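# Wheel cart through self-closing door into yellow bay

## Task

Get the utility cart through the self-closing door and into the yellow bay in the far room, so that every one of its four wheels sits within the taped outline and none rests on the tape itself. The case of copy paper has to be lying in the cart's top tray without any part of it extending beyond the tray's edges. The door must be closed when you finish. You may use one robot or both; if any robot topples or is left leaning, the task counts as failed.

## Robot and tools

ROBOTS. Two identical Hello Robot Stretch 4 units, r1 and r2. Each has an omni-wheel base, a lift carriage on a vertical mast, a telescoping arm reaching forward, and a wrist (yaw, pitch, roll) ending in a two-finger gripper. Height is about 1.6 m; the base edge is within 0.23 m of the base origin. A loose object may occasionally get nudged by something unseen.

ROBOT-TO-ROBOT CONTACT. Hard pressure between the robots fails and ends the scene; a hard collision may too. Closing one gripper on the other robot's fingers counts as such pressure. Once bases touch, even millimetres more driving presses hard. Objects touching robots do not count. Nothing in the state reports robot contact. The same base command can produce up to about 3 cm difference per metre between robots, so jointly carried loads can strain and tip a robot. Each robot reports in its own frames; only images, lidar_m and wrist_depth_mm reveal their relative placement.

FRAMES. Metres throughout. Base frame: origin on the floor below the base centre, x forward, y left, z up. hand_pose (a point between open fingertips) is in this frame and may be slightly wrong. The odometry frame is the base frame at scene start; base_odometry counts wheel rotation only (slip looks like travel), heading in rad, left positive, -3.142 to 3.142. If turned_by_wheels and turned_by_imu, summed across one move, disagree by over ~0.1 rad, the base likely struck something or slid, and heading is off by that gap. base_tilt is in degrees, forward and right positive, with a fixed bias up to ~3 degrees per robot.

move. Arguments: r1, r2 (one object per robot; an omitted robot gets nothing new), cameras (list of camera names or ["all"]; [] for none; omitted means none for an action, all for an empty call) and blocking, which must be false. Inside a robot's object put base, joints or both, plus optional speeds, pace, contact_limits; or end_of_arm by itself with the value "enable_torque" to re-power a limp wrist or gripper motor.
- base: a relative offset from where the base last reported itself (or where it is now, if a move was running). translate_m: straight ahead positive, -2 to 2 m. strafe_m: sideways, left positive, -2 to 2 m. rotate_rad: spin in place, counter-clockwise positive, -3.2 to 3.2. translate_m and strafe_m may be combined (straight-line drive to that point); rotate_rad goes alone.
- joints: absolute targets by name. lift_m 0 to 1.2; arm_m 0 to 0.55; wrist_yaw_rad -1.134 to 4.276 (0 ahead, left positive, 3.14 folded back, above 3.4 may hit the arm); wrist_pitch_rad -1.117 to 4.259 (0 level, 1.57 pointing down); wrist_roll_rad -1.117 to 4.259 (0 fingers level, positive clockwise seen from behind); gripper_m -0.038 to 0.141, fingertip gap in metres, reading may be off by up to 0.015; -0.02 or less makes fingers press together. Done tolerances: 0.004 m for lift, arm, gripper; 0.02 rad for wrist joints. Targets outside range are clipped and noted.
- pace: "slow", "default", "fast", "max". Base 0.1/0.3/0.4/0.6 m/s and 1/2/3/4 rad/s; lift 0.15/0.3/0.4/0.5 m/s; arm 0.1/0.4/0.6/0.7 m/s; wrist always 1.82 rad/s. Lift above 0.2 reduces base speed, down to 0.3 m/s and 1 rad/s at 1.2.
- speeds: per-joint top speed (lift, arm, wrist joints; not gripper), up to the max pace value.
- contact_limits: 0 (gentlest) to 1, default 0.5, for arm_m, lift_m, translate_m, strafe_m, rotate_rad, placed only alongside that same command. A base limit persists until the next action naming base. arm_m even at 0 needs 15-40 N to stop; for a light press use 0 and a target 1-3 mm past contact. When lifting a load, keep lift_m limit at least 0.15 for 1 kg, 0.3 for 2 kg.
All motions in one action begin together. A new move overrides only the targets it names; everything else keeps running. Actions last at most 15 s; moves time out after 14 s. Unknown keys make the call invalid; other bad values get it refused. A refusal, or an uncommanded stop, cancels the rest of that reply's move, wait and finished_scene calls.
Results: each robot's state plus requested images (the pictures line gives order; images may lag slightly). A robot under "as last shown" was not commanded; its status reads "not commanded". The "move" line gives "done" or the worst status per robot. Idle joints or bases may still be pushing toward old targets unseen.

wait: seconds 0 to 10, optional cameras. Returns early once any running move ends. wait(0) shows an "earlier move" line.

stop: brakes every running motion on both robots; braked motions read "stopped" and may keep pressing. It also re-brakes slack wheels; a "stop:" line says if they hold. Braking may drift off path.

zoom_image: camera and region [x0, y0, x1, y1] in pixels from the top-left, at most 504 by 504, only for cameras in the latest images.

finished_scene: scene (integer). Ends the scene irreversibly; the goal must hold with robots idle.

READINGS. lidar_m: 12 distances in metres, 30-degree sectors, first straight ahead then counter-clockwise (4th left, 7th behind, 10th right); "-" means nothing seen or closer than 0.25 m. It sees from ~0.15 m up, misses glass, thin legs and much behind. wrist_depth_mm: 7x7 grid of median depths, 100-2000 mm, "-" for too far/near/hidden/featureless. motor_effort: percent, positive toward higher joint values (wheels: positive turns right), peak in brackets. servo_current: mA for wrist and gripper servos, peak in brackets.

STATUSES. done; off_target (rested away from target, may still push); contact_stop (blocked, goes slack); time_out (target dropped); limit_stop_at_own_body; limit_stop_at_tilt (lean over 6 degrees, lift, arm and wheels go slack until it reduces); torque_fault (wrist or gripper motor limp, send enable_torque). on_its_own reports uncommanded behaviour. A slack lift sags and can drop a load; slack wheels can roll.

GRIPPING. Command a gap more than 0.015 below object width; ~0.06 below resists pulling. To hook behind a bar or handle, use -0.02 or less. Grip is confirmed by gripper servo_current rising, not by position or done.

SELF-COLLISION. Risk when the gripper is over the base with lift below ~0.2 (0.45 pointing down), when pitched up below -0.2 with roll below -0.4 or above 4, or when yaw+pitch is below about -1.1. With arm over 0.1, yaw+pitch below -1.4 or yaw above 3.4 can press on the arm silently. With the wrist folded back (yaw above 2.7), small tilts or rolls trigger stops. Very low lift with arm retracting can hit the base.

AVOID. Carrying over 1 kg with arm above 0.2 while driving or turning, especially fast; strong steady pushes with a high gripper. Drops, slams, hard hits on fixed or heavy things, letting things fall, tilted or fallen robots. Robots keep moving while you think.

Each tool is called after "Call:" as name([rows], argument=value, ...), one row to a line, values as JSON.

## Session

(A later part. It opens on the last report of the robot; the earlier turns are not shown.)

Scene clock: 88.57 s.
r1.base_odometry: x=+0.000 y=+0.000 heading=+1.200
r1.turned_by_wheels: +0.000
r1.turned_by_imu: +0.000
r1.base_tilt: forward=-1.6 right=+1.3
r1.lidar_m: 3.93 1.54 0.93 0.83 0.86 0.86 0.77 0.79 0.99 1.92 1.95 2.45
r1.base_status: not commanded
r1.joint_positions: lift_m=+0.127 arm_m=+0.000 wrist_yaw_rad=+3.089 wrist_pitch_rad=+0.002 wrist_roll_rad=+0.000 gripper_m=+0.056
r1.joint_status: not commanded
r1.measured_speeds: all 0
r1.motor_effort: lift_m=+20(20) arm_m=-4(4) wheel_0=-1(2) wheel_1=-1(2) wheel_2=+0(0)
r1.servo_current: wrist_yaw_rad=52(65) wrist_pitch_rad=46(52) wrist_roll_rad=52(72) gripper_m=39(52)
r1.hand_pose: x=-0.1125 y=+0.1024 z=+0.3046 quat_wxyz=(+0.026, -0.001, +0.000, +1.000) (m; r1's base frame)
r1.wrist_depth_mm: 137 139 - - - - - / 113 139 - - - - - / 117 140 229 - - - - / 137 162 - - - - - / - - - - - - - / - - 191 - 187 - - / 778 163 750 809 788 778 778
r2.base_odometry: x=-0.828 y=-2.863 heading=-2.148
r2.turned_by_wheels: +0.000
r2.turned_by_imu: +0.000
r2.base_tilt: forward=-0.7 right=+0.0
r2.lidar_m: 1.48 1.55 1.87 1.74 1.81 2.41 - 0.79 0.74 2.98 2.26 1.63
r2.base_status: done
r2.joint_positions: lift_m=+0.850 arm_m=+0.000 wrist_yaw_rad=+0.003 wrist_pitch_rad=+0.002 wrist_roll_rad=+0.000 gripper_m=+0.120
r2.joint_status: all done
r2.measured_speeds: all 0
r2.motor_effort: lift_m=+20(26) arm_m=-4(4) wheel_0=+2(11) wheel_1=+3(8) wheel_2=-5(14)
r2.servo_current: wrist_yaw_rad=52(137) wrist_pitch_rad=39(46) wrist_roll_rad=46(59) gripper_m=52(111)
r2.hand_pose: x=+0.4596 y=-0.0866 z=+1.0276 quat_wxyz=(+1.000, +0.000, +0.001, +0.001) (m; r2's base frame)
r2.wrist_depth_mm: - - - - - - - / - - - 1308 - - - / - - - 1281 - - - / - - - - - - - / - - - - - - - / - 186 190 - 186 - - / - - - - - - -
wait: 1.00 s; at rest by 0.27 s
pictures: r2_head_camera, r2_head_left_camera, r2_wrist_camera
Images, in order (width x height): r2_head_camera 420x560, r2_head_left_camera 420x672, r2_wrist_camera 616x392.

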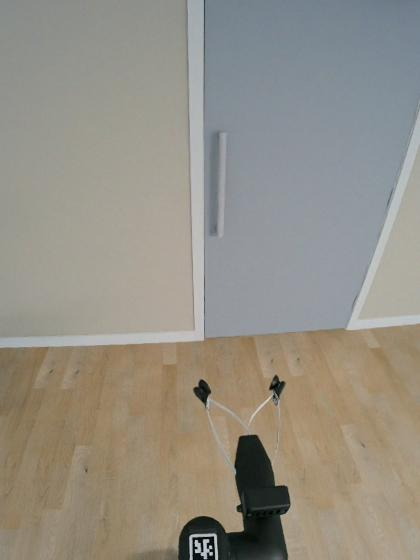

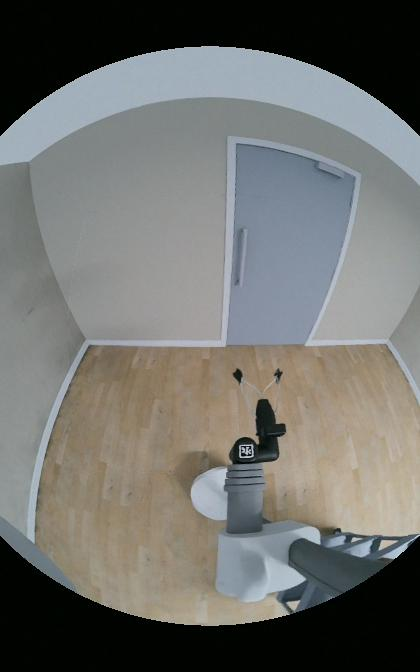

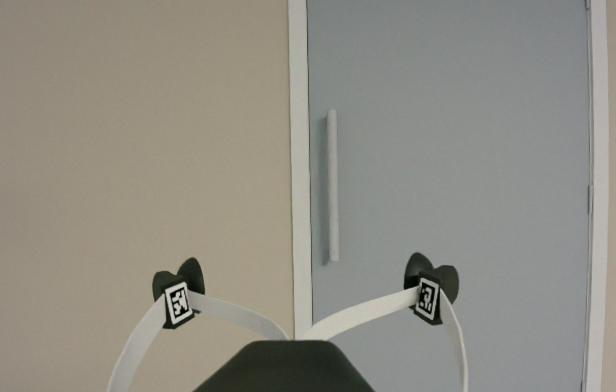

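Call:
move(blocking=false, r2={"base":{"translate_m":0.72,"strafe_m":-0.08},"joints":{"lift_m":0.9}})

Call:
wait(seconds=8)

Call:
wait(seconds=0.5, cameras=["r2_head_camera","r2_wrist_camera"])

Scene clock: 112.80 s.
move: r2 moving
r1: as last shown
r1.base_tilt: forward=-1.6 right=+1.2
r1.lidar_m: 3.92 1.55 0.92 0.83 0.86 0.83 0.77 0.79 1.01 1.91 1.95 2.47
r1.servo_current: wrist_yaw_rad=52(59) wrist_pitch_rad=39(46) wrist_roll_rad=46(65) gripper_m=33(46)
r1.wrist_depth_mm: 136 138 - - - - - / 113 139 - - - - - / 117 140 229 - - - - / 137 162 - - - - - / - - - - - - - / - - 191 - 187 - - / 798 163 759 809 788 778 778
r2.base_odometry: x=-0.848 y=-2.887 heading=-2.148
r2.turned_by_wheels: +0.000
r2.turned_by_imu: +0.001
r2.base_tilt: forward=-0.7 right=+0.1
r2.lidar_m: 1.44 1.51 1.88 1.75 1.81 2.45 - 0.79 0.77 2.96 2.21 1.60
r2.base_status: translate_m moving; strafe_m moving
r2.joint_positions: lift_m=+0.885 arm_m=+0.000 wrist_yaw_rad=+0.003 wrist_pitch_rad=+0.002 wrist_roll_rad=+0.000 gripper_m=+0.120
r2.joint_status: lift_m moving
r2.measured_speeds: translate_m=+0.121 strafe_m=-0.012 rotate_rad=-0.001 lift_m=+0.099 arm_m=+0.000 wrist_yaw_rad=+0.000 wrist_pitch_rad=+0.000 wrist_roll_rad=+0.000
r2.motor_effort: lift_m=+23(24) arm_m=-4(4) wheel_0=+10(11) wheel_1=+6(7) wheel_2=-11(13)
r2.servo_current: wrist_yaw_rad=39(72) wrist_pitch_rad=39(46) wrist_roll_rad=52(65) gripper_m=52(52)
r2.hand_pose: x=+0.4596 y=-0.0866 z=+1.0627 quat_wxyz=(+1.000, +0.000, +0.001, +0.001) (m; r2's base frame)
r2.wrist_depth_mm: - - - - - - - / - - - - - - - / - - - 1255 - - - / - - - 1281 - - - / - - - 1255 - - - / - 186 189 - 185 - - / - - - - - - -
pictures: none

Scene clock: 116.20 s.
earlier move: r2 done
r1.base_odometry: x=+0.000 y=+0.000 heading=+1.200
r1.turned_by_wheels: +0.000
r1.turned_by_imu: +0.000
r1.base_tilt: forward=-1.6 right=+1.3
r1.lidar_m: 3.90 1.56 0.91 0.84 0.86 0.83 0.76 0.80 0.99 1.90 1.95 2.45
r1.base_status: not commanded
r1.joint_positions: lift_m=+0.127 arm_m=+0.000 wrist_yaw_rad=+3.089 wrist_pitch_rad=+0.002 wrist_roll_rad=+0.000 gripper_m=+0.056
r1.joint_status: not commanded
r1.measured_speeds: all 0
r1.motor_effort: lift_m=+20(20) arm_m=-4(4) wheel_0=-1(2) wheel_1=-1(2) wheel_2=+0(0)
r1.servo_current: wrist_yaw_rad=52(72) wrist_pitch_rad=39(52) wrist_roll_rad=59(72) gripper_m=46(52)
r1.hand_pose: x=-0.1125 y=+0.1024 z=+0.3046 quat_wxyz=(+0.026, -0.001, +0.000, +1.000) (m; r1's base frame)
r1.wrist_depth_mm: 136 138 - - - - - / 114 139 - - - - - / 117 139 229 - - - - / 137 162 - - - - - / - - - - - - - / - - 191 - 187 - - / 788 163 750 809 788 778 778
r2.base_odometry: x=-1.288 y=-3.422 heading=-2.148
r2.turned_by_wheels: +0.000
r2.turned_by_imu: +0.001
r2.base_tilt: forward=-0.7 right=+0.1
r2.lidar_m: 0.74 0.85 1.14 1.86 1.93 2.58 1.61 1.29 3.03 2.83 1.20 0.85
r2.base_status: done
r2.joint_positions: lift_m=+0.900 arm_m=+0.000 wrist_yaw_rad=+0.003 wrist_pitch_rad=+0.002 wrist_roll_rad=+0.000 gripper_m=+0.120
r2.joint_status: all done
r2.measured_speeds: all 0
r2.motor_effort: lift_m=+21(24) arm_m=-4(4) wheel_0=+2(12) wheel_1=+3(8) wheel_2=-4(14)
r2.servo_current: wrist_yaw_rad=52(72) wrist_pitch_rad=46(46) wrist_roll_rad=39(65) gripper_m=52(59)
r2.hand_pose: x=+0.4596 y=-0.0866 z=+1.0775 quat_wxyz=(+1.000, +0.000, +0.001, +0.001) (m; r2's base frame)
r2.wrist_depth_mm: - - 569 - - - - / - - 574 512 - - - / - - 580 512 - - - / - - 574 512 - - - / - - 574 512 - - - / - 186 198 521 185 - - / - - - - - - -
wait: 3.40 of 8 s (r2 has come to rest)
pictures: none

Scene clock: 116.70 s.
r1.base_odometry: x=+0.000 y=+0.000 heading=+1.200
r1.turned_by_wheels: +0.000
r1.turned_by_imu: +0.000
r1.base_tilt: forward=-1.6 right=+1.3
r1.lidar_m: 3.92 1.56 0.93 0.84 0.86 0.84 0.76 0.80 1.01 1.92 1.97 2.49
r1.base_status: not commanded
r1.joint_positions: lift_m=+0.127 arm_m=+0.000 wrist_yaw_rad=+3.089 wrist_pitch_rad=+0.002 wrist_roll_rad=+0.000 gripper_m=+0.056
r1.joint_status: not commanded
r1.measured_speeds: all 0
r1.motor_effort: lift_m=+20(20) arm_m=-4(4) wheel_0=-2(2) wheel_1=-2(2) wheel_2=+0(0)
r1.servo_current: wrist_yaw_rad=52(72) wrist_pitch_rad=46(52) wrist_roll_rad=46(72) gripper_m=33(52)
r1.hand_pose: x=-0.1125 y=+0.1024 z=+0.3046 quat_wxyz=(+0.026, -0.001, +0.000, +1.000) (m; r1's base frame)
r1.wrist_depth_mm: 136 139 - - - - - / 113 139 - - - - - / 118 140 229 - - - - / 137 162 - - - - - / - - - - - - - / - - 191 - 187 - - / 798 164 750 798 798 768 778
r2.base_odometry: x=-1.288 y=-3.422 heading=-2.148
r2.turned_by_wheels: +0.000
r2.turned_by_imu: +0.000
r2.base_tilt: forward=-0.7 right=+0.1
r2.lidar_m: 0.78 0.86 1.12 1.86 1.94 2.58 1.59 1.30 3.04 2.88 1.21 0.87
r2.base_status: done
r2.joint_positions: lift_m=+0.900 arm_m=+0.000 wrist_yaw_rad=+0.003 wrist_pitch_rad=+0.002 wrist_roll_rad=+0.000 gripper_m=+0.120
r2.joint_status: all done
r2.measured_speeds: all 0
r2.motor_effort: lift_m=+21(24) arm_m=-4(4) wheel_0=+2(12) wheel_1=+3(8) wheel_2=-4(14)
r2.servo_current: wrist_yaw_rad=39(72) wrist_pitch_rad=46(46) wrist_roll_rad=52(65) gripper_m=52(59)
r2.hand_pose: x=+0.4596 y=-0.0866 z=+1.0775 quat_wxyz=(+1.000, +0.000, +0.001, +0.001) (m; r2's base frame)
r2.wrist_depth_mm: - - 569 - - - - / - - 569 508 - - - / - - 574 512 - - - / - - 585 512 - - - / - - 585 517 - - - / - 185 198 517 185 - - / - - - - - - -
wait: 0.50 s; at rest by 0.27 s
pictures: r2_head_camera, r2_wrist_camera
Images, in order (width x height): r2_head_camera 420x560, r2_wrist_camera 616x392.

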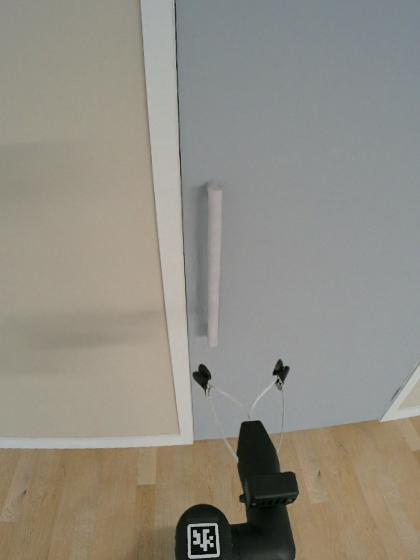

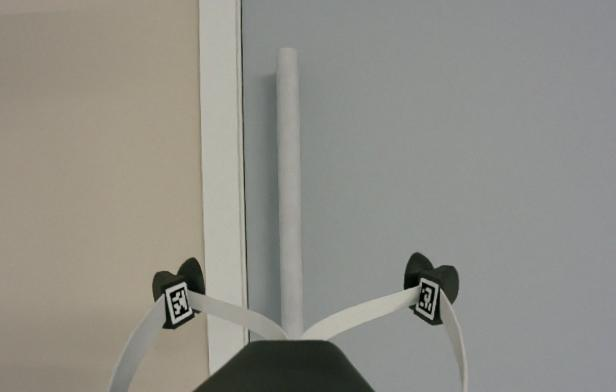

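Call:
move(blocking=false, r2={"base":{"translate_m":0.29,"strafe_m":0.02},"pace":"slow"})

Call:
wait(seconds=6)

Call:
wait(seconds=0.4, cameras=["r2_head_camera","r2_wrist_camera"])

Scene clock: 134.53 s.
move: r2 moving
r1: as last shown
r1.base_tilt: forward=-1.6 right=+1.2
r1.lidar_m: 3.92 1.54 0.92 0.85 0.86 0.86 0.77 0.79 1.01 1.90 1.97 2.48
r1.motor_effort: lift_m=+20(20) arm_m=-4(4) wheel_0=-1(2) wheel_1=-1(2) wheel_2=+0(0)
r1.servo_current: wrist_yaw_rad=46(65) wrist_pitch_rad=39(46) wrist_roll_rad=52(59) gripper_m=46(46)
r1.wrist_depth_mm: 136 139 - - - - - / 113 139 - - - - - / 118 140 229 - - - - / 137 162 - - - - - / - - - - - - - / - - 190 - 188 - - / 788 164 768 809 778 778 768
r2.base_odometry: x=-1.294 y=-3.433 heading=-2.148
r2.turned_by_wheels: +0.000
r2.turned_by_imu: +0.001
r2.base_tilt: forward=-0.7 right=+0.1
r2.lidar_m: 0.72 0.81 1.13 1.87 1.94 2.59 1.64 1.30 3.05 2.86 1.22 0.85
r2.base_status: translate_m moving; strafe_m moving
r2.joint_positions: lift_m=+0.900 arm_m=+0.000 wrist_yaw_rad=+0.003 wrist_pitch_rad=+0.002 wrist_roll_rad=+0.000 gripper_m=+0.120
r2.joint_status: not commanded
r2.measured_speeds: translate_m=+0.048 strafe_m=+0.004 rotate_rad=-0.001 lift_m=+0.000 arm_m=+0.000 wrist_yaw_rad=+0.000 wrist_pitch_rad=+0.000 wrist_roll_rad=+0.000
r2.motor_effort: lift_m=+21(21) arm_m=-4(4) wheel_0=+5(7) wheel_1=+7(8) wheel_2=-10(11)
r2.servo_current: wrist_yaw_rad=46(52) wrist_pitch_rad=39(39) wrist_roll_rad=52(59) gripper_m=52(59)
r2.hand_pose: x=+0.4596 y=-0.0866 z=+1.0775 quat_wxyz=(+1.000, +0.000, +0.001, +0.001) (m; r2's base frame)
r2.wrist_depth_mm: - - 554 - - - - / - - 564 496 - - - / - - 564 496 - - - / - - 569 504 - - - / - - 569 500 - - - / - 185 201 162 185 - - / - - 574 - - - -
pictures: none

Scene clock: 138.23 s.
earlier move: r2 done
r1.base_odometry: x=+0.000 y=+0.000 heading=+1.200
r1.turned_by_wheels: +0.000
r1.turned_by_imu: +0.000
r1.base_tilt: forward=-1.6 right=+1.2
r1.lidar_m: 3.91 1.58 0.93 0.83 0.85 0.83 0.78 0.79 0.98 1.92 1.97 2.48
r1.base_status: not commanded
r1.joint_positions: lift_m=+0.127 arm_m=+0.000 wrist_yaw_rad=+3.089 wrist_pitch_rad=+0.002 wrist_roll_rad=+0.000 gripper_m=+0.056
r1.joint_status: not commanded
r1.measured_speeds: all 0
r1.motor_effort: lift_m=+20(20) arm_m=-4(4) wheel_0=-2(2) wheel_1=-1(2) wheel_2=+0(0)
r1.servo_current: wrist_yaw_rad=46(65) wrist_pitch_rad=46(52) wrist_roll_rad=39(72) gripper_m=46(52)
r1.hand_pose: x=-0.1125 y=+0.1024 z=+0.3046 quat_wxyz=(+0.026, -0.001, +0.000, +1.000) (m; r1's base frame)
r1.wrist_depth_mm: 136 138 - - - - - / 113 139 - - - - - / 118 140 229 - - - - / 137 161 - - - - - / - - - - - - - / - - 190 - 187 - - / 778 164 750 809 798 778 778
r2.base_odometry: x=-1.429 y=-3.676 heading=-2.148
r2.turned_by_wheels: +0.000
r2.turned_by_imu: +0.001
r2.base_tilt: forward=-0.6 right=+0.0
r2.lidar_m: 0.44 0.54 0.70 1.83 1.92 2.58 1.78 1.56 3.04 2.39 0.79 0.56
r2.base_status: done
r2.joint_positions: lift_m=+0.900 arm_m=+0.000 wrist_yaw_rad=+0.003 wrist_pitch_rad=+0.002 wrist_roll_rad=+0.000 gripper_m=+0.120
r2.joint_status: not commanded
r2.measured_speeds: all 0
r2.motor_effort: lift_m=+21(21) arm_m=-4(4) wheel_0=+4(12) wheel_1=+6(8) wheel_2=-6(11)
r2.servo_current: wrist_yaw_rad=46(65) wrist_pitch_rad=33(52) wrist_roll_rad=46(65) gripper_m=52(59)
r2.hand_pose: x=+0.4596 y=-0.0866 z=+1.0775 quat_wxyz=(+1.000, +0.000, +0.001, +0.001) (m; r2's base frame)
r2.wrist_depth_mm: 301 289 300 298 297 298 297 / 303 289 301 300 298 300 300 / 304 291 303 303 301 301 303 / 307 291 306 304 304 303 304 / 307 294 307 304 306 304 306 / 310 296 237 229 307 307 307 / 312 297 310 - 309 309 309
wait: 3.70 of 6 s (r2 has come to rest)
pictures: none

Scene clock: 138.63 s.
r1.base_odometry: x=+0.000 y=+0.000 heading=+1.200
r1.turned_by_wheels: +0.000
r1.turned_by_imu: +0.000
r1.base_tilt: forward=-1.6 right=+1.3
r1.lidar_m: 3.90 1.54 0.92 0.82 0.85 0.84 0.76 0.79 0.99 1.91 1.95 2.45
r1.base_status: not commanded
r1.joint_positions: lift_m=+0.127 arm_m=+0.000 wrist_yaw_rad=+3.089 wrist_pitch_rad=+0.002 wrist_roll_rad=+0.000 gripper_m=+0.056
r1.joint_status: not commanded
r1.measured_speeds: all 0
r1.motor_effort: lift_m=+20(20) arm_m=-4(4) wheel_0=-2(2) wheel_1=-1(2) wheel_2=+0(0)
r1.servo_current: wrist_yaw_rad=52(65) wrist_pitch_rad=39(52) wrist_roll_rad=46(72) gripper_m=39(52)
r1.hand_pose: x=-0.1125 y=+0.1024 z=+0.3046 quat_wxyz=(+0.026, -0.001, +0.000, +1.000) (m; r1's base frame)
r1.wrist_depth_mm: 136 138 - - - - - / 113 139 - - - - - / 118 140 229 - - - - / 137 161 - - - - - / - - - - - - - / - - 190 - 187 - - / 778 163 759 809 798 778 778
r2.base_odometry: x=-1.429 y=-3.676 heading=-2.148
r2.turned_by_wheels: +0.000
r2.turned_by_imu: +0.000
r2.base_tilt: forward=-0.6 right=+0.1
r2.lidar_m: 0.44 0.52 0.72 1.83 1.90 2.58 1.77 1.58 3.06 2.36 0.76 0.54
r2.base_status: done
r2.joint_positions: lift_m=+0.900 arm_m=+0.000 wrist_yaw_rad=+0.003 wrist_pitch_rad=+0.002 wrist_roll_rad=+0.000 gripper_m=+0.120
r2.joint_status: not commanded
r2.measured_speeds: all 0
r2.motor_effort: lift_m=+21(21) arm_m=-4(4) wheel_0=+4(12) wheel_1=+6(8) wheel_2=-6(11)
r2.servo_current: wrist_yaw_rad=39(65) wrist_pitch_rad=39(52) wrist_roll_rad=46(65) gripper_m=52(59)
r2.hand_pose: x=+0.4596 y=-0.0866 z=+1.0775 quat_wxyz=(+1.000, +0.000, +0.001, +0.001) (m; r2's base frame)
r2.wrist_depth_mm: 298 287 300 298 300 298 298 / 300 290 301 300 300 300 300 / 301 290 303 303 301 301 301 / 306 293 304 304 303 304 303 / 307 294 306 304 307 303 306 / 310 296 236 229 307 306 306 / 312 298 309 - 309 309 307
wait: 0.40 s; at rest by 0.27 s
pictures: r2_head_camera, r2_wrist_camera
Images, in order (width x height): r2_head_camera 420x560, r2_wrist_camera 616x392.

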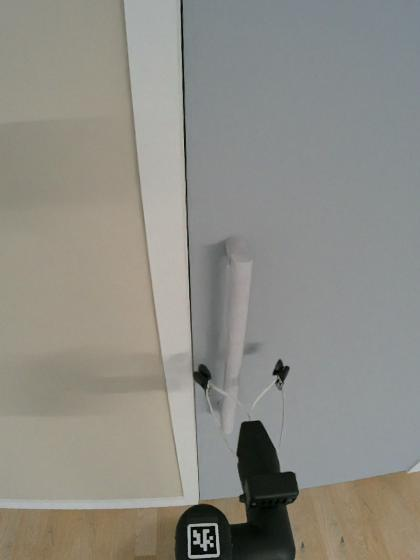

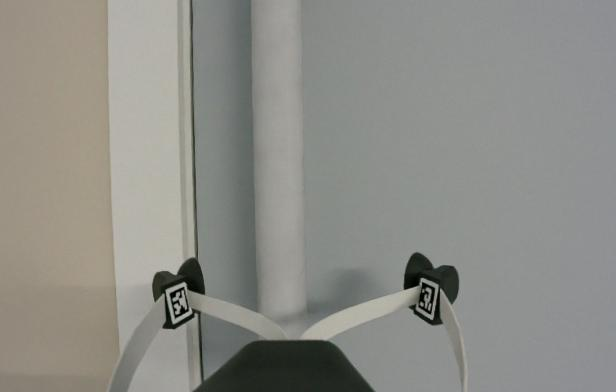

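Call:
move(blocking=false, r2={"base":{"translate_m":0.06,"strafe_m":0.018},"joints":{"lift_m":0.95},"pace":"slow"})

Call:
wait(seconds=3)

Call:
wait(seconds=0.4, cameras=["r2_head_camera","r2_wrist_camera"])

Scene clock: 145.77 s.
move: r2 moving
r1: as last shown
r1.lidar_m: 3.91 1.56 0.92 0.84 0.86 0.85 0.75 0.75 1.00 1.91 1.94 2.46
r1.motor_effort: lift_m=+20(20) arm_m=-4(4) wheel_0=-2(2) wheel_1=-2(2) wheel_2=+0(0)
r1.servo_current: wrist_yaw_rad=46(65) wrist_pitch_rad=39(52) wrist_roll_rad=33(59) gripper_m=39(46)
r1.wrist_depth_mm: 136 138 - - - - - / 113 139 - - - - - / 118 140 229 - - - - / 137 162 - - - - - / - - - - - - - / - - 191 - 187 - - / 788 163 759 798 798 778 768
r2.base_odometry: x=-1.433 y=-3.688 heading=-2.148
r2.turned_by_wheels: +0.000
r2.turned_by_imu: +0.001
r2.base_tilt: forward=-0.7 right=+0.1
r2.lidar_m: 0.42 0.54 0.71 1.79 1.91 2.58 1.80 1.58 3.05 2.39 0.78 0.56
r2.base_status: translate_m moving; strafe_m moving
r2.joint_positions: lift_m=+0.925 arm_m=+0.000 wrist_yaw_rad=+0.003 wrist_pitch_rad=+0.002 wrist_roll_rad=+0.000 gripper_m=+0.120
r2.joint_status: lift_m moving
r2.measured_speeds: translate_m=+0.048 strafe_m=+0.014 rotate_rad=+0.000 lift_m=+0.097 arm_m=+0.000 wrist_yaw_rad=+0.000 wrist_pitch_rad=+0.000 wrist_roll_rad=+0.000
r2.motor_effort: lift_m=+23(25) arm_m=-4(4) wheel_0=+4(8) wheel_1=+5(9) wheel_2=-8(10)
r2.servo_current: wrist_yaw_rad=52(65) wrist_pitch_rad=39(46) wrist_roll_rad=59(59) gripper_m=52(52)
r2.hand_pose: x=+0.4596 y=-0.0866 z=+1.1028 quat_wxyz=(+1.000, +0.000, +0.001, +0.001) (m; r2's base frame)
r2.wrist_depth_mm: 290 277 289 287 289 287 287 / 291 278 290 289 290 289 289 / 291 281 293 224 291 291 290 / 293 281 294 224 294 293 294 / 297 282 297 224 294 296 294 / 298 285 286 216 297 296 296 / 300 286 300 - 297 297 297
pictures: none

Scene clock: 147.10 s.
earlier move: r2 done
r1.base_odometry: x=+0.000 y=+0.000 heading=+1.200
r1.turned_by_wheels: +0.000
r1.turned_by_imu: +0.000
r1.base_tilt: forward=-1.6 right=+1.3
r1.lidar_m: 3.91 1.52 0.94 0.84 0.85 0.85 0.78 0.78 1.01 1.91 1.94 2.44
r1.base_status: not commanded
r1.joint_positions: lift_m=+0.127 arm_m=+0.000 wrist_yaw_rad=+3.089 wrist_pitch_rad=+0.002 wrist_roll_rad=+0.000 gripper_m=+0.056
r1.joint_status: not commanded
r1.measured_speeds: all 0
r1.motor_effort: lift_m=+20(20) arm_m=-4(4) wheel_0=-2(2) wheel_1=-2(2) wheel_2=+0(0)
r1.servo_current: wrist_yaw_rad=52(72) wrist_pitch_rad=46(52) wrist_roll_rad=52(72) gripper_m=39(46)
r1.hand_pose: x=-0.1125 y=+0.1024 z=+0.3046 quat_wxyz=(+0.026, -0.001, +0.000, +1.000) (m; r1's base frame)
r1.wrist_depth_mm: 137 138 - - - - - / 113 139 - - - - - / 118 140 229 - - - - / 137 162 - - - - - / - - - - - - - / - - 190 - 187 - - / 798 163 759 798 798 778 768
r2.base_odometry: x=-1.447 y=-3.735 heading=-2.148
r2.turned_by_wheels: +0.000
r2.turned_by_imu: +0.000
r2.base_tilt: forward=-0.7 right=+0.1
r2.lidar_m: 0.42 0.49 0.65 1.63 1.89 2.55 1.84 1.63 3.04 2.14 0.71 0.50
r2.base_status: done
r2.joint_positions: lift_m=+0.950 arm_m=+0.000 wrist_yaw_rad=+0.003 wrist_pitch_rad=+0.002 wrist_roll_rad=+0.000 gripper_m=+0.120
r2.joint_status: all done
r2.measured_speeds: all 0
r2.motor_effort: lift_m=+21(25) arm_m=-4(4) wheel_0=+3(8) wheel_1=+3(9) wheel_2=-6(11)
r2.servo_current: wrist_yaw_rad=46(65) wrist_pitch_rad=39(46) wrist_roll_rad=39(59) gripper_m=52(59)
r2.hand_pose: x=+0.4596 y=-0.0866 z=+1.1275 quat_wxyz=(+1.000, +0.000, +0.001, +0.001) (m; r2's base frame)
r2.wrist_depth_mm: 240 228 241 162 241 240 241 / 242 229 243 163 241 242 242 / 243 230 245 164 243 243 242 / 245 232 246 167 245 245 244 / 246 233 247 167 246 247 246 / 249 235 248 165 214 249 248 / 250 236 250 - 249 250 249
wait: 1.33 of 3 s (r2 has come to rest)
pictures: none

Scene clock: 147.50 s.
r1.base_odometry: x=+0.000 y=+0.000 heading=+1.200
r1.turned_by_wheels: +0.000
r1.turned_by_imu: +0.000
r1.base_tilt: forward=-1.6 right=+1.3
r1.lidar_m: 3.90 1.55 0.92 0.83 0.86 0.86 0.77 0.80 1.03 1.92 1.95 2.49
r1.base_status: not commanded
r1.joint_positions: lift_m=+0.127 arm_m=+0.000 wrist_yaw_rad=+3.089 wrist_pitch_rad=+0.002 wrist_roll_rad=+0.000 gripper_m=+0.056
r1.joint_status: not commanded
r1.measured_speeds: all 0
r1.motor_effort: lift_m=+20(20) arm_m=-4(4) wheel_0=-1(2) wheel_1=-1(2) wheel_2=+0(0)
r1.servo_current: wrist_yaw_rad=46(72) wrist_pitch_rad=52(52) wrist_roll_rad=59(72) gripper_m=39(46)
r1.hand_pose: x=-0.1125 y=+0.1024 z=+0.3046 quat_wxyz=(+0.026, -0.001, +0.000, +1.000) (m; r1's base frame)
r1.wrist_depth_mm: 137 138 - - - - - / 113 139 - - - - - / 118 139 229 - - - - / 137 162 - - - - - / - - - - - - - / - - 190 - 187 - - / 788 163 759 809 788 768 768
r2.base_odometry: x=-1.447 y=-3.735 heading=-2.148
r2.turned_by_wheels: +0.000
r2.turned_by_imu: +0.000
r2.base_tilt: forward=-0.6 right=+0.1
r2.lidar_m: 0.42 0.49 0.64 1.65 1.89 2.57 1.83 1.61 3.05 2.14 0.69 0.48
r2.base_status: done
r2.joint_positions: lift_m=+0.950 arm_m=+0.000 wrist_yaw_rad=+0.003 wrist_pitch_rad=+0.002 wrist_roll_rad=+0.000 gripper_m=+0.120
r2.joint_status: all done
r2.measured_speeds: all 0
r2.motor_effort: lift_m=+21(25) arm_m=-4(4) wheel_0=+3(8) wheel_1=+3(9) wheel_2=-6(11)
r2.servo_current: wrist_yaw_rad=46(65) wrist_pitch_rad=33(46) wrist_roll_rad=39(59) gripper_m=52(59)
r2.hand_pose: x=+0.4596 y=-0.0866 z=+1.1275 quat_wxyz=(+1.000, +0.000, +0.001, +0.001) (m; r2's base frame)
r2.wrist_depth_mm: 239 228 241 161 241 240 240 / 243 229 242 163 243 242 242 / 243 230 243 165 243 243 243 / 246 232 245 167 246 245 244 / 247 233 248 166 246 247 245 / 249 234 247 165 213 247 247 / 249 236 249 - 249 248 248
wait: 0.40 s; at rest by 0.27 s
pictures: r2_head_camera, r2_wrist_camera
Images, in order (width x height): r2_head_camera 420x560, r2_wrist_camera 616x392.

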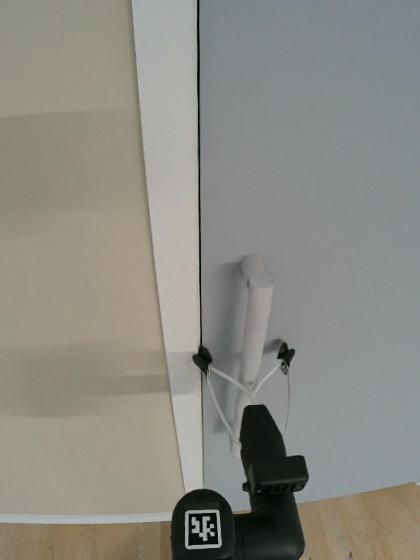

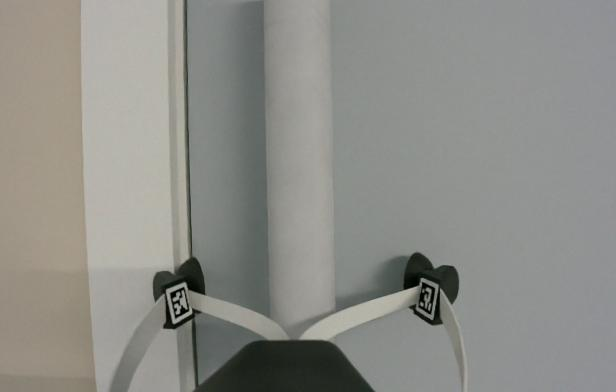

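Call:
move(blocking=false, r2={"base":{"translate_m":0.012},"pace":"slow"})

Call:
wait(seconds=1.5)

Call:
move(blocking=false, r2={"joints":{"gripper_m":-0.025}})

Call:
wait(seconds=3)

Call:
wait(seconds=0.5, cameras=["r2_head_camera","r2_wrist_camera"])

Scene clock: 154.17 s.
move: r2 moving
r1: as last shown
r1.lidar_m: 3.91 1.53 0.94 0.84 0.84 0.86 0.76 0.80 1.03 1.90 1.97 2.47
r1.motor_effort: lift_m=+20(20) arm_m=-4(4) wheel_0=-2(2) wheel_1=-2(2) wheel_2=+0(0)
r1.servo_current: wrist_yaw_rad=46(52) wrist_pitch_rad=46(46) wrist_roll_rad=52(59) gripper_m=39(46)
r1.wrist_depth_mm: 136 139 - - - - - / 114 140 - - - - - / 118 140 229 - - - - / 137 161 - - - - - / - - - - - - - / - - 190 - 187 - - / 788 163 750 798 798 778 778
r2.base_odometry: x=-1.452 y=-3.744 heading=-2.148
r2.turned_by_wheels: +0.000
r2.turned_by_imu: +0.003
r2.base_tilt: forward=-0.9 right=+0.2
r2.lidar_m: 0.39 0.48 0.63 1.63 1.92 2.53 1.81 1.62 3.05 2.07 0.72 0.48
r2.base_status: translate_m moving
r2.joint_positions: lift_m=+0.950 arm_m=+0.000 wrist_yaw_rad=-0.002 wrist_pitch_rad=+0.002 wrist_roll_rad=+0.000 gripper_m=+0.120
r2.joint_status: not commanded
r2.measured_speeds: translate_m=+0.020 strafe_m=-0.001 rotate_rad=+0.004 lift_m=+0.000 arm_m=+0.000 wrist_yaw_rad=+0.000 wrist_pitch_rad=+0.000 wrist_roll_rad=+0.000
r2.motor_effort: lift_m=+21(21) arm_m=+4(4) wheel_0=+4(8) wheel_1=+9(9) wheel_2=-15(17)
r2.servo_current: wrist_yaw_rad=39(59) wrist_pitch_rad=39(46) wrist_roll_rad=46(65) gripper_m=46(52)
r2.hand_pose: x=+0.4591 y=-0.0880 z=+1.1275 quat_wxyz=(+1.000, +0.000, +0.001, -0.001) (m; r2's base frame)
r2.wrist_depth_mm: 236 224 238 161 239 239 240 / 237 226 239 162 240 241 241 / 239 227 240 162 243 241 243 / 239 228 241 163 243 244 243 / 241 229 245 164 245 245 245 / 243 229 245 163 245 247 247 / 244 233 246 - 248 248 248
pictures: none

Scene clock: 154.63 s.
earlier move: r2 done
r1.base_odometry: x=+0.000 y=+0.000 heading=+1.200
r1.turned_by_wheels: +0.000
r1.turned_by_imu: +0.000
r1.base_tilt: forward=-1.6 right=+1.3
r1.lidar_m: 3.94 1.55 0.90 0.84 0.85 0.83 0.76 0.80 1.00 1.92 1.94 2.44
r1.base_status: not commanded
r1.joint_positions: lift_m=+0.127 arm_m=+0.000 wrist_yaw_rad=+3.089 wrist_pitch_rad=+0.002 wrist_roll_rad=+0.000 gripper_m=+0.056
r1.joint_status: not commanded
r1.measured_speeds: all 0
r1.motor_effort: lift_m=+20(20) arm_m=-4(4) wheel_0=-2(2) wheel_1=-1(2) wheel_2=+0(0)
r1.servo_current: wrist_yaw_rad=39(59) wrist_pitch_rad=33(46) wrist_roll_rad=52(72) gripper_m=46(46)
r1.hand_pose: x=-0.1125 y=+0.1024 z=+0.3046 quat_wxyz=(+0.026, -0.001, +0.000, +1.000) (m; r1's base frame)
r1.wrist_depth_mm: 137 139 - - - - - / 113 139 - - - - - / 117 139 229 - - - - / 137 161 - - - - - / - - - - - - - / - - 191 - 187 - - / 788 163 750 798 788 768 768
r2.base_odometry: x=-1.453 y=-3.745 heading=-2.148
r2.turned_by_wheels: +0.000
r2.turned_by_imu: +0.004
r2.base_tilt: forward=-1.0 right=+0.2
r2.lidar_m: 0.42 0.48 0.62 1.64 1.92 2.55 1.81 1.62 3.01 2.03 0.68 0.46
r2.base_status: done
r2.joint_positions: lift_m=+0.950 arm_m=+0.000 wrist_yaw_rad=-0.003 wrist_pitch_rad=+0.002 wrist_roll_rad=+0.000 gripper_m=+0.120
r2.joint_status: not commanded
r2.measured_speeds: all 0
r2.motor_effort: lift_m=+21(21) arm_m=+4(5) wheel_0=+4(8) wheel_1=+8(10) wheel_2=-15(17)
r2.servo_current: wrist_yaw_rad=52(59) wrist_pitch_rad=39(46) wrist_roll_rad=46(65) gripper_m=52(59)
r2.hand_pose: x=+0.4590 y=-0.0882 z=+1.1275 quat_wxyz=(+1.000, +0.000, +0.001, -0.001) (m; r2's base frame)
r2.wrist_depth_mm: 236 224 239 161 239 239 239 / 238 225 240 161 240 241 240 / 239 228 241 162 242 241 242 / 240 229 242 163 243 244 244 / 242 230 244 165 244 245 247 / 244 230 244 164 214 246 247 / 245 232 247 - 248 247 249
wait: 0.47 of 1.5 s (r2 has come to rest)
pictures: none

Scene clock: 155.13 s.
move: r2 moving
r1: as last shown
r1.lidar_m: 3.91 1.55 0.93 0.83 0.85 0.86 0.77 0.79 1.00 1.92 1.95 2.46
r1.motor_effort: lift_m=+20(20) arm_m=-4(4) wheel_0=-1(2) wheel_1=-1(2) wheel_2=+0(0)
r1.servo_current: wrist_yaw_rad=39(52) wrist_pitch_rad=39(52) wrist_roll_rad=46(59) gripper_m=46(46)
r1.wrist_depth_mm: 136 138 - - - - - / 113 139 - - - - - / 118 140 230 - - - - / 137 162 - - - - - / - - - - - - - / - - 190 - 187 - - / 768 163 759 798 798 788 768
r2.base_odometry: x=-1.453 y=-3.745 heading=-2.148
r2.turned_by_wheels: +0.000
r2.turned_by_imu: +0.003
r2.base_tilt: forward=-1.1 right=+0.2
r2.lidar_m: 0.38 0.48 0.64 1.67 1.92 2.57 1.81 1.59 3.05 2.01 0.70 0.46
r2.base_status: not commanded
r2.joint_positions: lift_m=+0.950 arm_m=+0.000 wrist_yaw_rad=-0.003 wrist_pitch_rad=+0.002 wrist_roll_rad=+0.000 gripper_m=+0.106
r2.joint_status: gripper_m moving
r2.measured_speeds: all 0
r2.motor_effort: lift_m=+21(21) arm_m=+5(5) wheel_0=+5(5) wheel_1=+8(8) wheel_2=-14(15)
r2.servo_current: wrist_yaw_rad=46(59) wrist_pitch_rad=39(46) wrist_roll_rad=46(52) gripper_m=124(137)
r2.hand_pose: x=+0.4590 y=-0.0882 z=+1.1275 quat_wxyz=(+1.000, +0.000, +0.001, -0.001) (m; r2's base frame)
r2.wrist_depth_mm: 238 224 239 159 238 238 239 / 239 227 240 160 240 239 239 / 240 229 241 162 241 241 240 / 241 229 243 163 243 242 242 / 243 230 244 165 244 244 244 / 245 231 245 163 199 245 246 / 246 233 247 - 246 247 247
pictures: none

Scene clock: 156.83 s.
earlier move: r2 done
r1.base_odometry: x=+0.000 y=+0.000 heading=+1.200
r1.turned_by_wheels: +0.000
r1.turned_by_imu: +0.000
r1.base_tilt: forward=-1.6 right=+1.3
r1.lidar_m: 3.94 1.54 0.94 0.82 0.84 0.85 0.78 0.80 1.02 1.92 1.96 2.44
r1.base_status: not commanded
r1.joint_positions: lift_m=+0.127 arm_m=+0.000 wrist_yaw_rad=+3.089 wrist_pitch_rad=+0.002 wrist_roll_rad=+0.000 gripper_m=+0.056
r1.joint_status: not commanded
r1.measured_speeds: all 0
r1.motor_effort: lift_m=+20(20) arm_m=-4(4) wheel_0=-2(2) wheel_1=-1(2) wheel_2=+0(0)
r1.servo_current: wrist_yaw_rad=46(65) wrist_pitch_rad=46(52) wrist_roll_rad=52(65) gripper_m=39(46)
r1.hand_pose: x=-0.1125 y=+0.1024 z=+0.3046 quat_wxyz=(+0.026, -0.001, +0.000, +1.000) (m; r1's base frame)
r1.wrist_depth_mm: 136 139 - - - - - / 113 139 - - - - - / 117 140 228 - - - - / 137 162 - - - - - / - - - - - - - / - - 190 - 187 - - / 768 163 759 798 788 778 778
r2.base_odometry: x=-1.453 y=-3.745 heading=-2.149
r2.turned_by_wheels: -0.001
r2.turned_by_imu: +0.027
r2.base_tilt: forward=-0.7 right=+0.1
r2.lidar_m: 0.42 0.47 0.68 1.82 1.94 2.65 1.74 1.63 3.06 1.84 0.64 0.40
r2.base_status: not commanded
r2.joint_positions: lift_m=+0.950 arm_m=+0.000 wrist_yaw_rad=-0.014 wrist_pitch_rad=+0.002 wrist_roll_rad=+0.000 gripper_m=-0.024
r2.joint_status: all done
r2.measured_speeds: all 0
r2.motor_effort: lift_m=+21(21) arm_m=+5(5) wheel_0=-10(10) wheel_1=+1(8) wheel_2=-8(15)
r2.servo_current: wrist_yaw_rad=78(91) wrist_pitch_rad=39(46) wrist_roll_rad=59(59) gripper_m=78(234)
r2.hand_pose: x=+0.4580 y=-0.0914 z=+1.1275 quat_wxyz=(+1.000, +0.000, +0.001, -0.007) (m; r2's base frame)
r2.wrist_depth_mm: 234 222 235 160 237 238 238 / 236 223 238 163 238 239 240 / 237 224 238 161 241 240 239 / 238 226 240 162 240 242 241 / 240 228 241 162 243 243 243 / 241 229 184 164 178 245 245 / 243 229 235 - 247 246 247
wait: 1.70 of 3 s (r2 has come to rest)
pictures: none

Scene clock: 157.33 s.
r1.base_odometry: x=+0.000 y=+0.000 heading=+1.200
r1.turned_by_wheels: +0.000
r1.turned_by_imu: +0.000
r1.base_tilt: forward=-1.6 right=+1.3
r1.lidar_m: 3.91 1.58 0.93 0.84 0.85 0.85 0.77 0.79 1.00 1.93 1.95 2.45
r1.base_status: not commanded
r1.joint_positions: lift_m=+0.127 arm_m=+0.000 wrist_yaw_rad=+3.089 wrist_pitch_rad=+0.002 wrist_roll_rad=+0.000 gripper_m=+0.056
r1.joint_status: not commanded
r1.measured_speeds: all 0
r1.motor_effort: lift_m=+20(20) arm_m=-4(4) wheel_0=-2(2) wheel_1=-2(2) wheel_2=+0(0)
r1.servo_current: wrist_yaw_rad=39(65) wrist_pitch_rad=39(52) wrist_roll_rad=33(65) gripper_m=46(46)
r1.hand_pose: x=-0.1125 y=+0.1024 z=+0.3046 quat_wxyz=(+0.026, -0.001, +0.000, +1.000) (m; r1's base frame)
r1.wrist_depth_mm: 136 139 - - - - - / 114 139 - - - - - / 117 140 229 - - - - / 137 162 - - - - - / - - - - - - - / - - 190 - 188 - - / 788 163 768 798 788 778 768
r2.base_odometry: x=-1.453 y=-3.745 heading=-2.149
r2.turned_by_wheels: +0.000
r2.turned_by_imu: +0.000
r2.base_tilt: forward=-0.7 right=+0.0
r2.lidar_m: 0.41 0.46 0.65 1.81 1.92 2.66 1.72 1.64 3.03 1.80 0.68 0.39
r2.base_status: not commanded
r2.joint_positions: lift_m=+0.950 arm_m=+0.000 wrist_yaw_rad=-0.014 wrist_pitch_rad=+0.002 wrist_roll_rad=+0.000 gripper_m=-0.024
r2.joint_status: all done
r2.measured_speeds: all 0
r2.motor_effort: lift_m=+20(21) arm_m=+4(5) wheel_0=-10(10) wheel_1=+1(8) wheel_2=-8(15)
r2.servo_current: wrist_yaw_rad=78(91) wrist_pitch_rad=39(46) wrist_roll_rad=52(59) gripper_m=91(234)
r2.hand_pose: x=+0.4580 y=-0.0914 z=+1.1275 quat_wxyz=(+1.000, +0.000, +0.001, -0.007) (m; r2's base frame)
r2.wrist_depth_mm: 235 223 236 160 237 238 238 / 236 224 238 163 238 239 239 / 236 224 239 161 239 240 241 / 239 226 241 161 242 242 242 / 240 228 242 163 243 243 243 / 242 229 183 163 178 244 245 / 244 229 234 - 245 247 246
wait: 0.50 s; at rest by 0.27 s
pictures: r2_head_camera, r2_wrist_camera
Images, in order (width x height): r2_head_camera 420x560, r2_wrist_camera 616x392.

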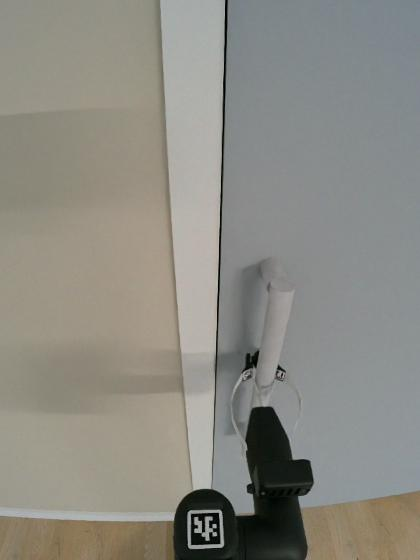

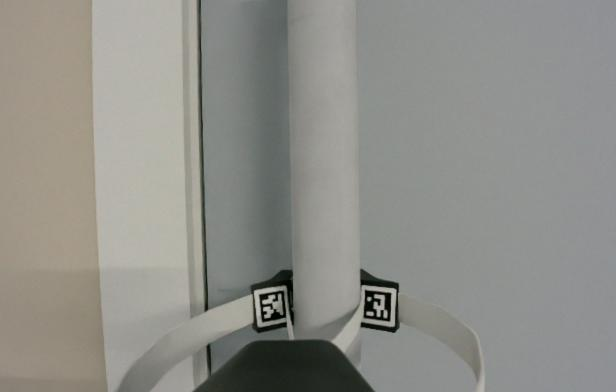

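Call:
move(blocking=false, r2={"base":{"translate_m":-0.257,"strafe_m":-0.127},"joints":{"wrist_yaw_rad":0.262},"speeds":{"wrist_yaw_rad":0.09},"pace":"slow","contact_limits":{"translate_m":0.8,"strafe_m":0.8}})

Call:
wait(seconds=5)

Call:
wait(seconds=0.4, cameras=["r2_head_camera","r2_wrist_camera"])

r2: "contact_limits": translate_m and strafe_m are given together and make one move, which takes one limit: state it under one of them only
Scene clock: 167.80 s.
r1.base_odometry: x=+0.000 y=+0.000 heading=+1.200
r1.turned_by_wheels: +0.000
r1.turned_by_imu: +0.000
r1.base_tilt: forward=-1.6 right=+1.3
r1.lidar_m: 3.90 1.52 0.91 0.83 0.83 0.84 0.77 0.80 1.01 1.92 1.96 2.49
r1.base_status: not commanded
r1.joint_positions: lift_m=+0.127 arm_m=+0.000 wrist_yaw_rad=+3.089 wrist_pitch_rad=+0.002 wrist_roll_rad=+0.000 gripper_m=+0.056
r1.joint_status: not commanded
r1.measured_speeds: all 0
r1.motor_effort: lift_m=+20(20) arm_m=-4(4) wheel_0=-2(2) wheel_1=-1(2) wheel_2=+0(0)
r1.servo_current: wrist_yaw_rad=39(65) wrist_pitch_rad=46(52) wrist_roll_rad=52(65) gripper_m=46(46)
r1.hand_pose: x=-0.1125 y=+0.1024 z=+0.3046 quat_wxyz=(+0.026, -0.001, +0.000, +1.000) (m; r1's base frame)
r1.wrist_depth_mm: 137 138 - - - - - / 113 139 - - - - - / 117 140 229 - - - - / 137 162 - - - - - / - - - - - - - / - - 190 - 187 - - / 778 164 750 798 798 778 778
r2.base_odometry: x=-1.453 y=-3.745 heading=-2.149
r2.turned_by_wheels: +0.000
r2.turned_by_imu: +0.000
r2.base_tilt: forward=-0.7 right=+0.1
r2.lidar_m: 0.40 0.49 0.68 1.82 1.91 2.64 1.72 1.65 3.03 1.82 0.67 0.41
r2.base_status: not commanded
r2.joint_positions: lift_m=+0.950 arm_m=+0.000 wrist_yaw_rad=-0.014 wrist_pitch_rad=+0.002 wrist_roll_rad=+0.000 gripper_m=-0.024
r2.joint_status: all done
r2.measured_speeds: all 0
r2.motor_effort: lift_m=+21(21) arm_m=+4(5) wheel_0=-10(10) wheel_1=+2(8) wheel_2=-8(15)
r2.servo_current: wrist_yaw_rad=91(91) wrist_pitch_rad=46(46) wrist_roll_rad=52(59) gripper_m=78(234)
r2.hand_pose: x=+0.4580 y=-0.0914 z=+1.1275 quat_wxyz=(+1.000, +0.000, +0.001, -0.007) (m; r2's base frame)
r2.wrist_depth_mm: 234 222 236 160 237 237 237 / 236 224 237 163 238 240 239 / 237 225 238 160 240 239 240 / 238 226 240 161 243 241 242 / 240 228 242 163 242 244 244 / 242 229 183 164 178 245 246 / 243 230 234 - 247 246 247
pictures: none

not run: a call was refused earlier in this reply.

not run: a call was refused earlier in this reply.

Call:
move(blocking=false, r2={"base":{"translate_m":-0.257,"strafe_m":-0.127},"joints":{"wrist_yaw_rad":0.262},"speeds":{"wrist_yaw_rad":0.09},"pace":"slow","contact_limits":{"translate_m":0.8}})

Call:
wait(seconds=5)

Call:
wait(seconds=0.4, cameras=["r2_head_camera","r2_wrist_camera"])

Scene clock: 172.17 s.
move: r2 moving
r1.base_odometry: x=+0.000 y=+0.000 heading=+1.200
r1.turned_by_wheels: +0.000
r1.turned_by_imu: +0.000
r1.base_tilt: forward=-1.6 right=+1.2
r1.lidar_m: 3.92 1.54 0.93 0.83 0.86 0.85 0.78 0.79 1.00 1.91 1.96 2.49
r1.base_status: not commanded
r1.joint_positions: lift_m=+0.127 arm_m=+0.000 wrist_yaw_rad=+3.089 wrist_pitch_rad=+0.002 wrist_roll_rad=+0.000 gripper_m=+0.056
r1.joint_status: not commanded
r1.measured_speeds: all 0
r1.motor_effort: lift_m=+20(20) arm_m=-4(4) wheel_0=-2(2) wheel_1=-2(2) wheel_2=+0(0)
r1.servo_current: wrist_yaw_rad=39(59) wrist_pitch_rad=39(46) wrist_roll_rad=39(65) gripper_m=46(46)
r1.hand_pose: x=-0.1125 y=+0.1024 z=+0.3046 quat_wxyz=(+0.026, -0.001, +0.000, +1.000) (m; r1's base frame)
r1.wrist_depth_mm: 136 139 - - - - - / 113 139 - - - - - / 118 139 229 - - - - / 137 162 - - - - - / - - - - - - - / - - 190 - 188 - - / 788 163 750 809 798 768 768
r2.base_odometry: x=-1.452 y=-3.732 heading=-2.151
r2.turned_by_wheels: -0.001
r2.turned_by_imu: -0.010
r2.base_tilt: forward=-0.5 right=+0.2
r2.lidar_m: 0.42 0.49 0.65 1.80 1.94 2.60 1.77 1.64 3.05 1.94 0.68 0.41
r2.base_status: translate_m moving; strafe_m moving
r2.joint_positions: lift_m=+0.950 arm_m=+0.000 wrist_yaw_rad=+0.012 wrist_pitch_rad=+0.002 wrist_roll_rad=+0.000 gripper_m=-0.024
r2.joint_status: wrist_yaw_rad moving
r2.measured_speeds: translate_m=-0.048 strafe_m=-0.024 rotate_rad=+0.004 lift_m=+0.000 arm_m=+0.000 wrist_yaw_rad=+0.113 wrist_pitch_rad=+0.000 wrist_roll_rad=+0.000
r2.motor_effort: lift_m=+21(21) arm_m=-4(5) wheel_0=-21(22) wheel_1=-6(10) wheel_2=+10(10)
r2.servo_current: wrist_yaw_rad=176(273) wrist_pitch_rad=39(46) wrist_roll_rad=46(59) gripper_m=85(85)
r2.contact_limits: translate_m 0.8
r2.hand_pose: x=+0.4604 y=-0.0840 z=+1.1275 quat_wxyz=(+1.000, +0.000, +0.001, +0.006) (m; r2's base frame)
r2.wrist_depth_mm: 241 229 240 164 240 238 238 / 243 229 242 165 241 239 239 / 243 230 244 166 243 241 241 / 246 232 244 167 243 243 241 / 249 233 247 167 244 244 243 / 249 235 235 167 180 245 246 / 250 236 236 - 248 247 247
pictures: none

Scene clock: 175.70 s.
earlier move: r2 done
r1.base_odometry: x=+0.000 y=+0.000 heading=+1.200
r1.turned_by_wheels: +0.000
r1.turned_by_imu: +0.000
r1.base_tilt: forward=-1.6 right=+1.3
r1.lidar_m: 3.91 1.62 0.93 0.82 0.85 0.86 0.77 0.79 1.02 1.91 1.95 2.43
r1.base_status: not commanded
r1.joint_positions: lift_m=+0.127 arm_m=+0.000 wrist_yaw_rad=+3.089 wrist_pitch_rad=+0.002 wrist_roll_rad=+0.000 gripper_m=+0.056
r1.joint_status: not commanded
r1.measured_speeds: all 0
r1.motor_effort: lift_m=+20(20) arm_m=-4(4) wheel_0=-2(2) wheel_1=-1(2) wheel_2=+0(0)
r1.servo_current: wrist_yaw_rad=33(65) wrist_pitch_rad=52(52) wrist_roll_rad=46(72) gripper_m=39(46)
r1.hand_pose: x=-0.1125 y=+0.1024 z=+0.3046 quat_wxyz=(+0.026, -0.001, +0.000, +1.000) (m; r1's base frame)
r1.wrist_depth_mm: 136 138 - - - - - / 113 139 - - - - - / 117 140 229 - - - - / 137 162 - - - - - / - - - - - - - / - - 190 - 187 - - / 798 163 768 809 798 778 768
r2.base_odometry: x=-1.419 y=-3.461 heading=-2.150
r2.turned_by_wheels: +0.001
r2.turned_by_imu: -0.216
r2.base_tilt: forward=-0.6 right=+0.1
r2.lidar_m: 0.40 0.66 0.81 1.51 1.85 2.22 3.95 1.43 3.33 2.88 1.31 0.57
r2.base_status: done
r2.joint_positions: lift_m=+0.950 arm_m=+0.000 wrist_yaw_rad=+0.252 wrist_pitch_rad=+0.002 wrist_roll_rad=+0.000 gripper_m=-0.024
r2.joint_status: all done
r2.measured_speeds: all 0
r2.motor_effort: lift_m=+20(21) arm_m=-4(5) wheel_0=-12(22) wheel_1=-6(27) wheel_2=+13(22)
r2.servo_current: wrist_yaw_rad=65(273) wrist_pitch_rad=39(52) wrist_roll_rad=46(59) gripper_m=78(91)
r2.contact_limits: translate_m 0.8
r2.hand_pose: x=+0.4720 y=-0.0129 z=+1.1275 quat_wxyz=(+0.992, +0.000, +0.001, +0.125) (m; r2's base frame)
r2.wrist_depth_mm: 466 466 233 163 255 266 279 / 466 462 234 164 256 270 281 / 473 469 235 166 257 270 282 / 477 469 236 166 258 271 282 / 477 473 237 167 260 272 285 / 484 477 233 167 180 276 287 / 480 480 237 - 265 277 290
wait: 3.53 of 5 s (r2 has come to rest)
pictures: none

Scene clock: 176.10 s.
r1.base_odometry: x=+0.000 y=+0.000 heading=+1.200
r1.turned_by_wheels: +0.000
r1.turned_by_imu: +0.000
r1.base_tilt: forward=-1.6 right=+1.3
r1.lidar_m: 3.91 1.60 0.92 0.84 0.86 0.83 0.77 0.79 1.04 1.91 1.94 2.48
r1.base_status: not commanded
r1.joint_positions: lift_m=+0.127 arm_m=+0.000 wrist_yaw_rad=+3.089 wrist_pitch_rad=+0.002 wrist_roll_rad=+0.000 gripper_m=+0.056
r1.joint_status: not commanded
r1.measured_speeds: all 0
r1.motor_effort: lift_m=+20(20) arm_m=-4(4) wheel_0=-2(2) wheel_1=-2(2) wheel_2=+0(0)
r1.servo_current: wrist_yaw_rad=46(65) wrist_pitch_rad=46(52) wrist_roll_rad=52(72) gripper_m=39(46)
r1.hand_pose: x=-0.1125 y=+0.1024 z=+0.3046 quat_wxyz=(+0.026, -0.001, +0.000, +1.000) (m; r1's base frame)
r1.wrist_depth_mm: 137 139 - - - - - / 113 139 - - - - - / 118 140 228 - - - - / 137 161 - - - - - / - - - - - - - / - - 190 - 187 - - / 778 163 759 788 788 768 759
r2.base_odometry: x=-1.419 y=-3.461 heading=-2.150
r2.turned_by_wheels: +0.000
r2.turned_by_imu: +0.000
r2.base_tilt: forward=-0.6 right=+0.0
r2.lidar_m: 0.39 0.67 0.82 1.47 1.84 2.23 4.02 1.43 3.32 2.90 1.27 0.59
r2.base_status: done
r2.joint_positions: lift_m=+0.950 arm_m=+0.000 wrist_yaw_rad=+0.252 wrist_pitch_rad=+0.002 wrist_roll_rad=+0.000 gripper_m=-0.024
r2.joint_status: all done
r2.measured_speeds: all 0
r2.motor_effort: lift_m=+21(21) arm_m=-5(5) wheel_0=-11(22) wheel_1=-6(27) wheel_2=+14(22)
r2.servo_current: wrist_yaw_rad=65(273) wrist_pitch_rad=46(52) wrist_roll_rad=39(59) gripper_m=78(91)
r2.contact_limits: translate_m 0.8
r2.hand_pose: x=+0.4720 y=-0.0129 z=+1.1275 quat_wxyz=(+0.992, +0.000, +0.001, +0.125) (m; r2's base frame)
r2.wrist_depth_mm: 466 462 232 163 254 267 278 / 469 466 234 164 257 270 279 / 473 466 234 166 257 268 281 / 473 469 236 166 258 272 283 / 477 473 237 167 262 272 286 / 477 473 234 167 179 274 289 / 484 480 238 - 265 278 289
wait: 0.40 s; at rest by 0.27 s
pictures: r2_head_camera, r2_wrist_camera
Images, in order (width x height): r2_head_camera 420x560, r2_wrist_camera 616x392.

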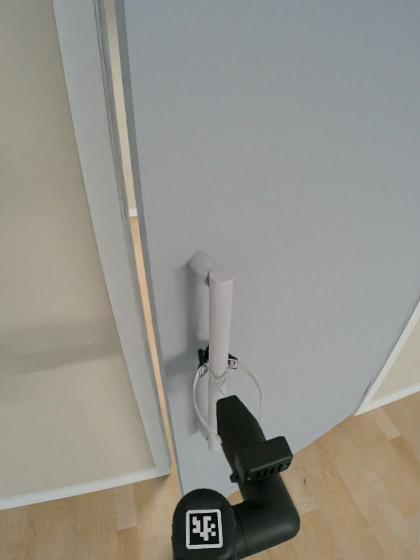

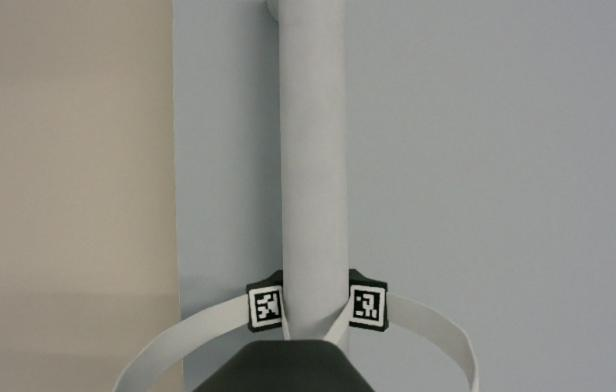

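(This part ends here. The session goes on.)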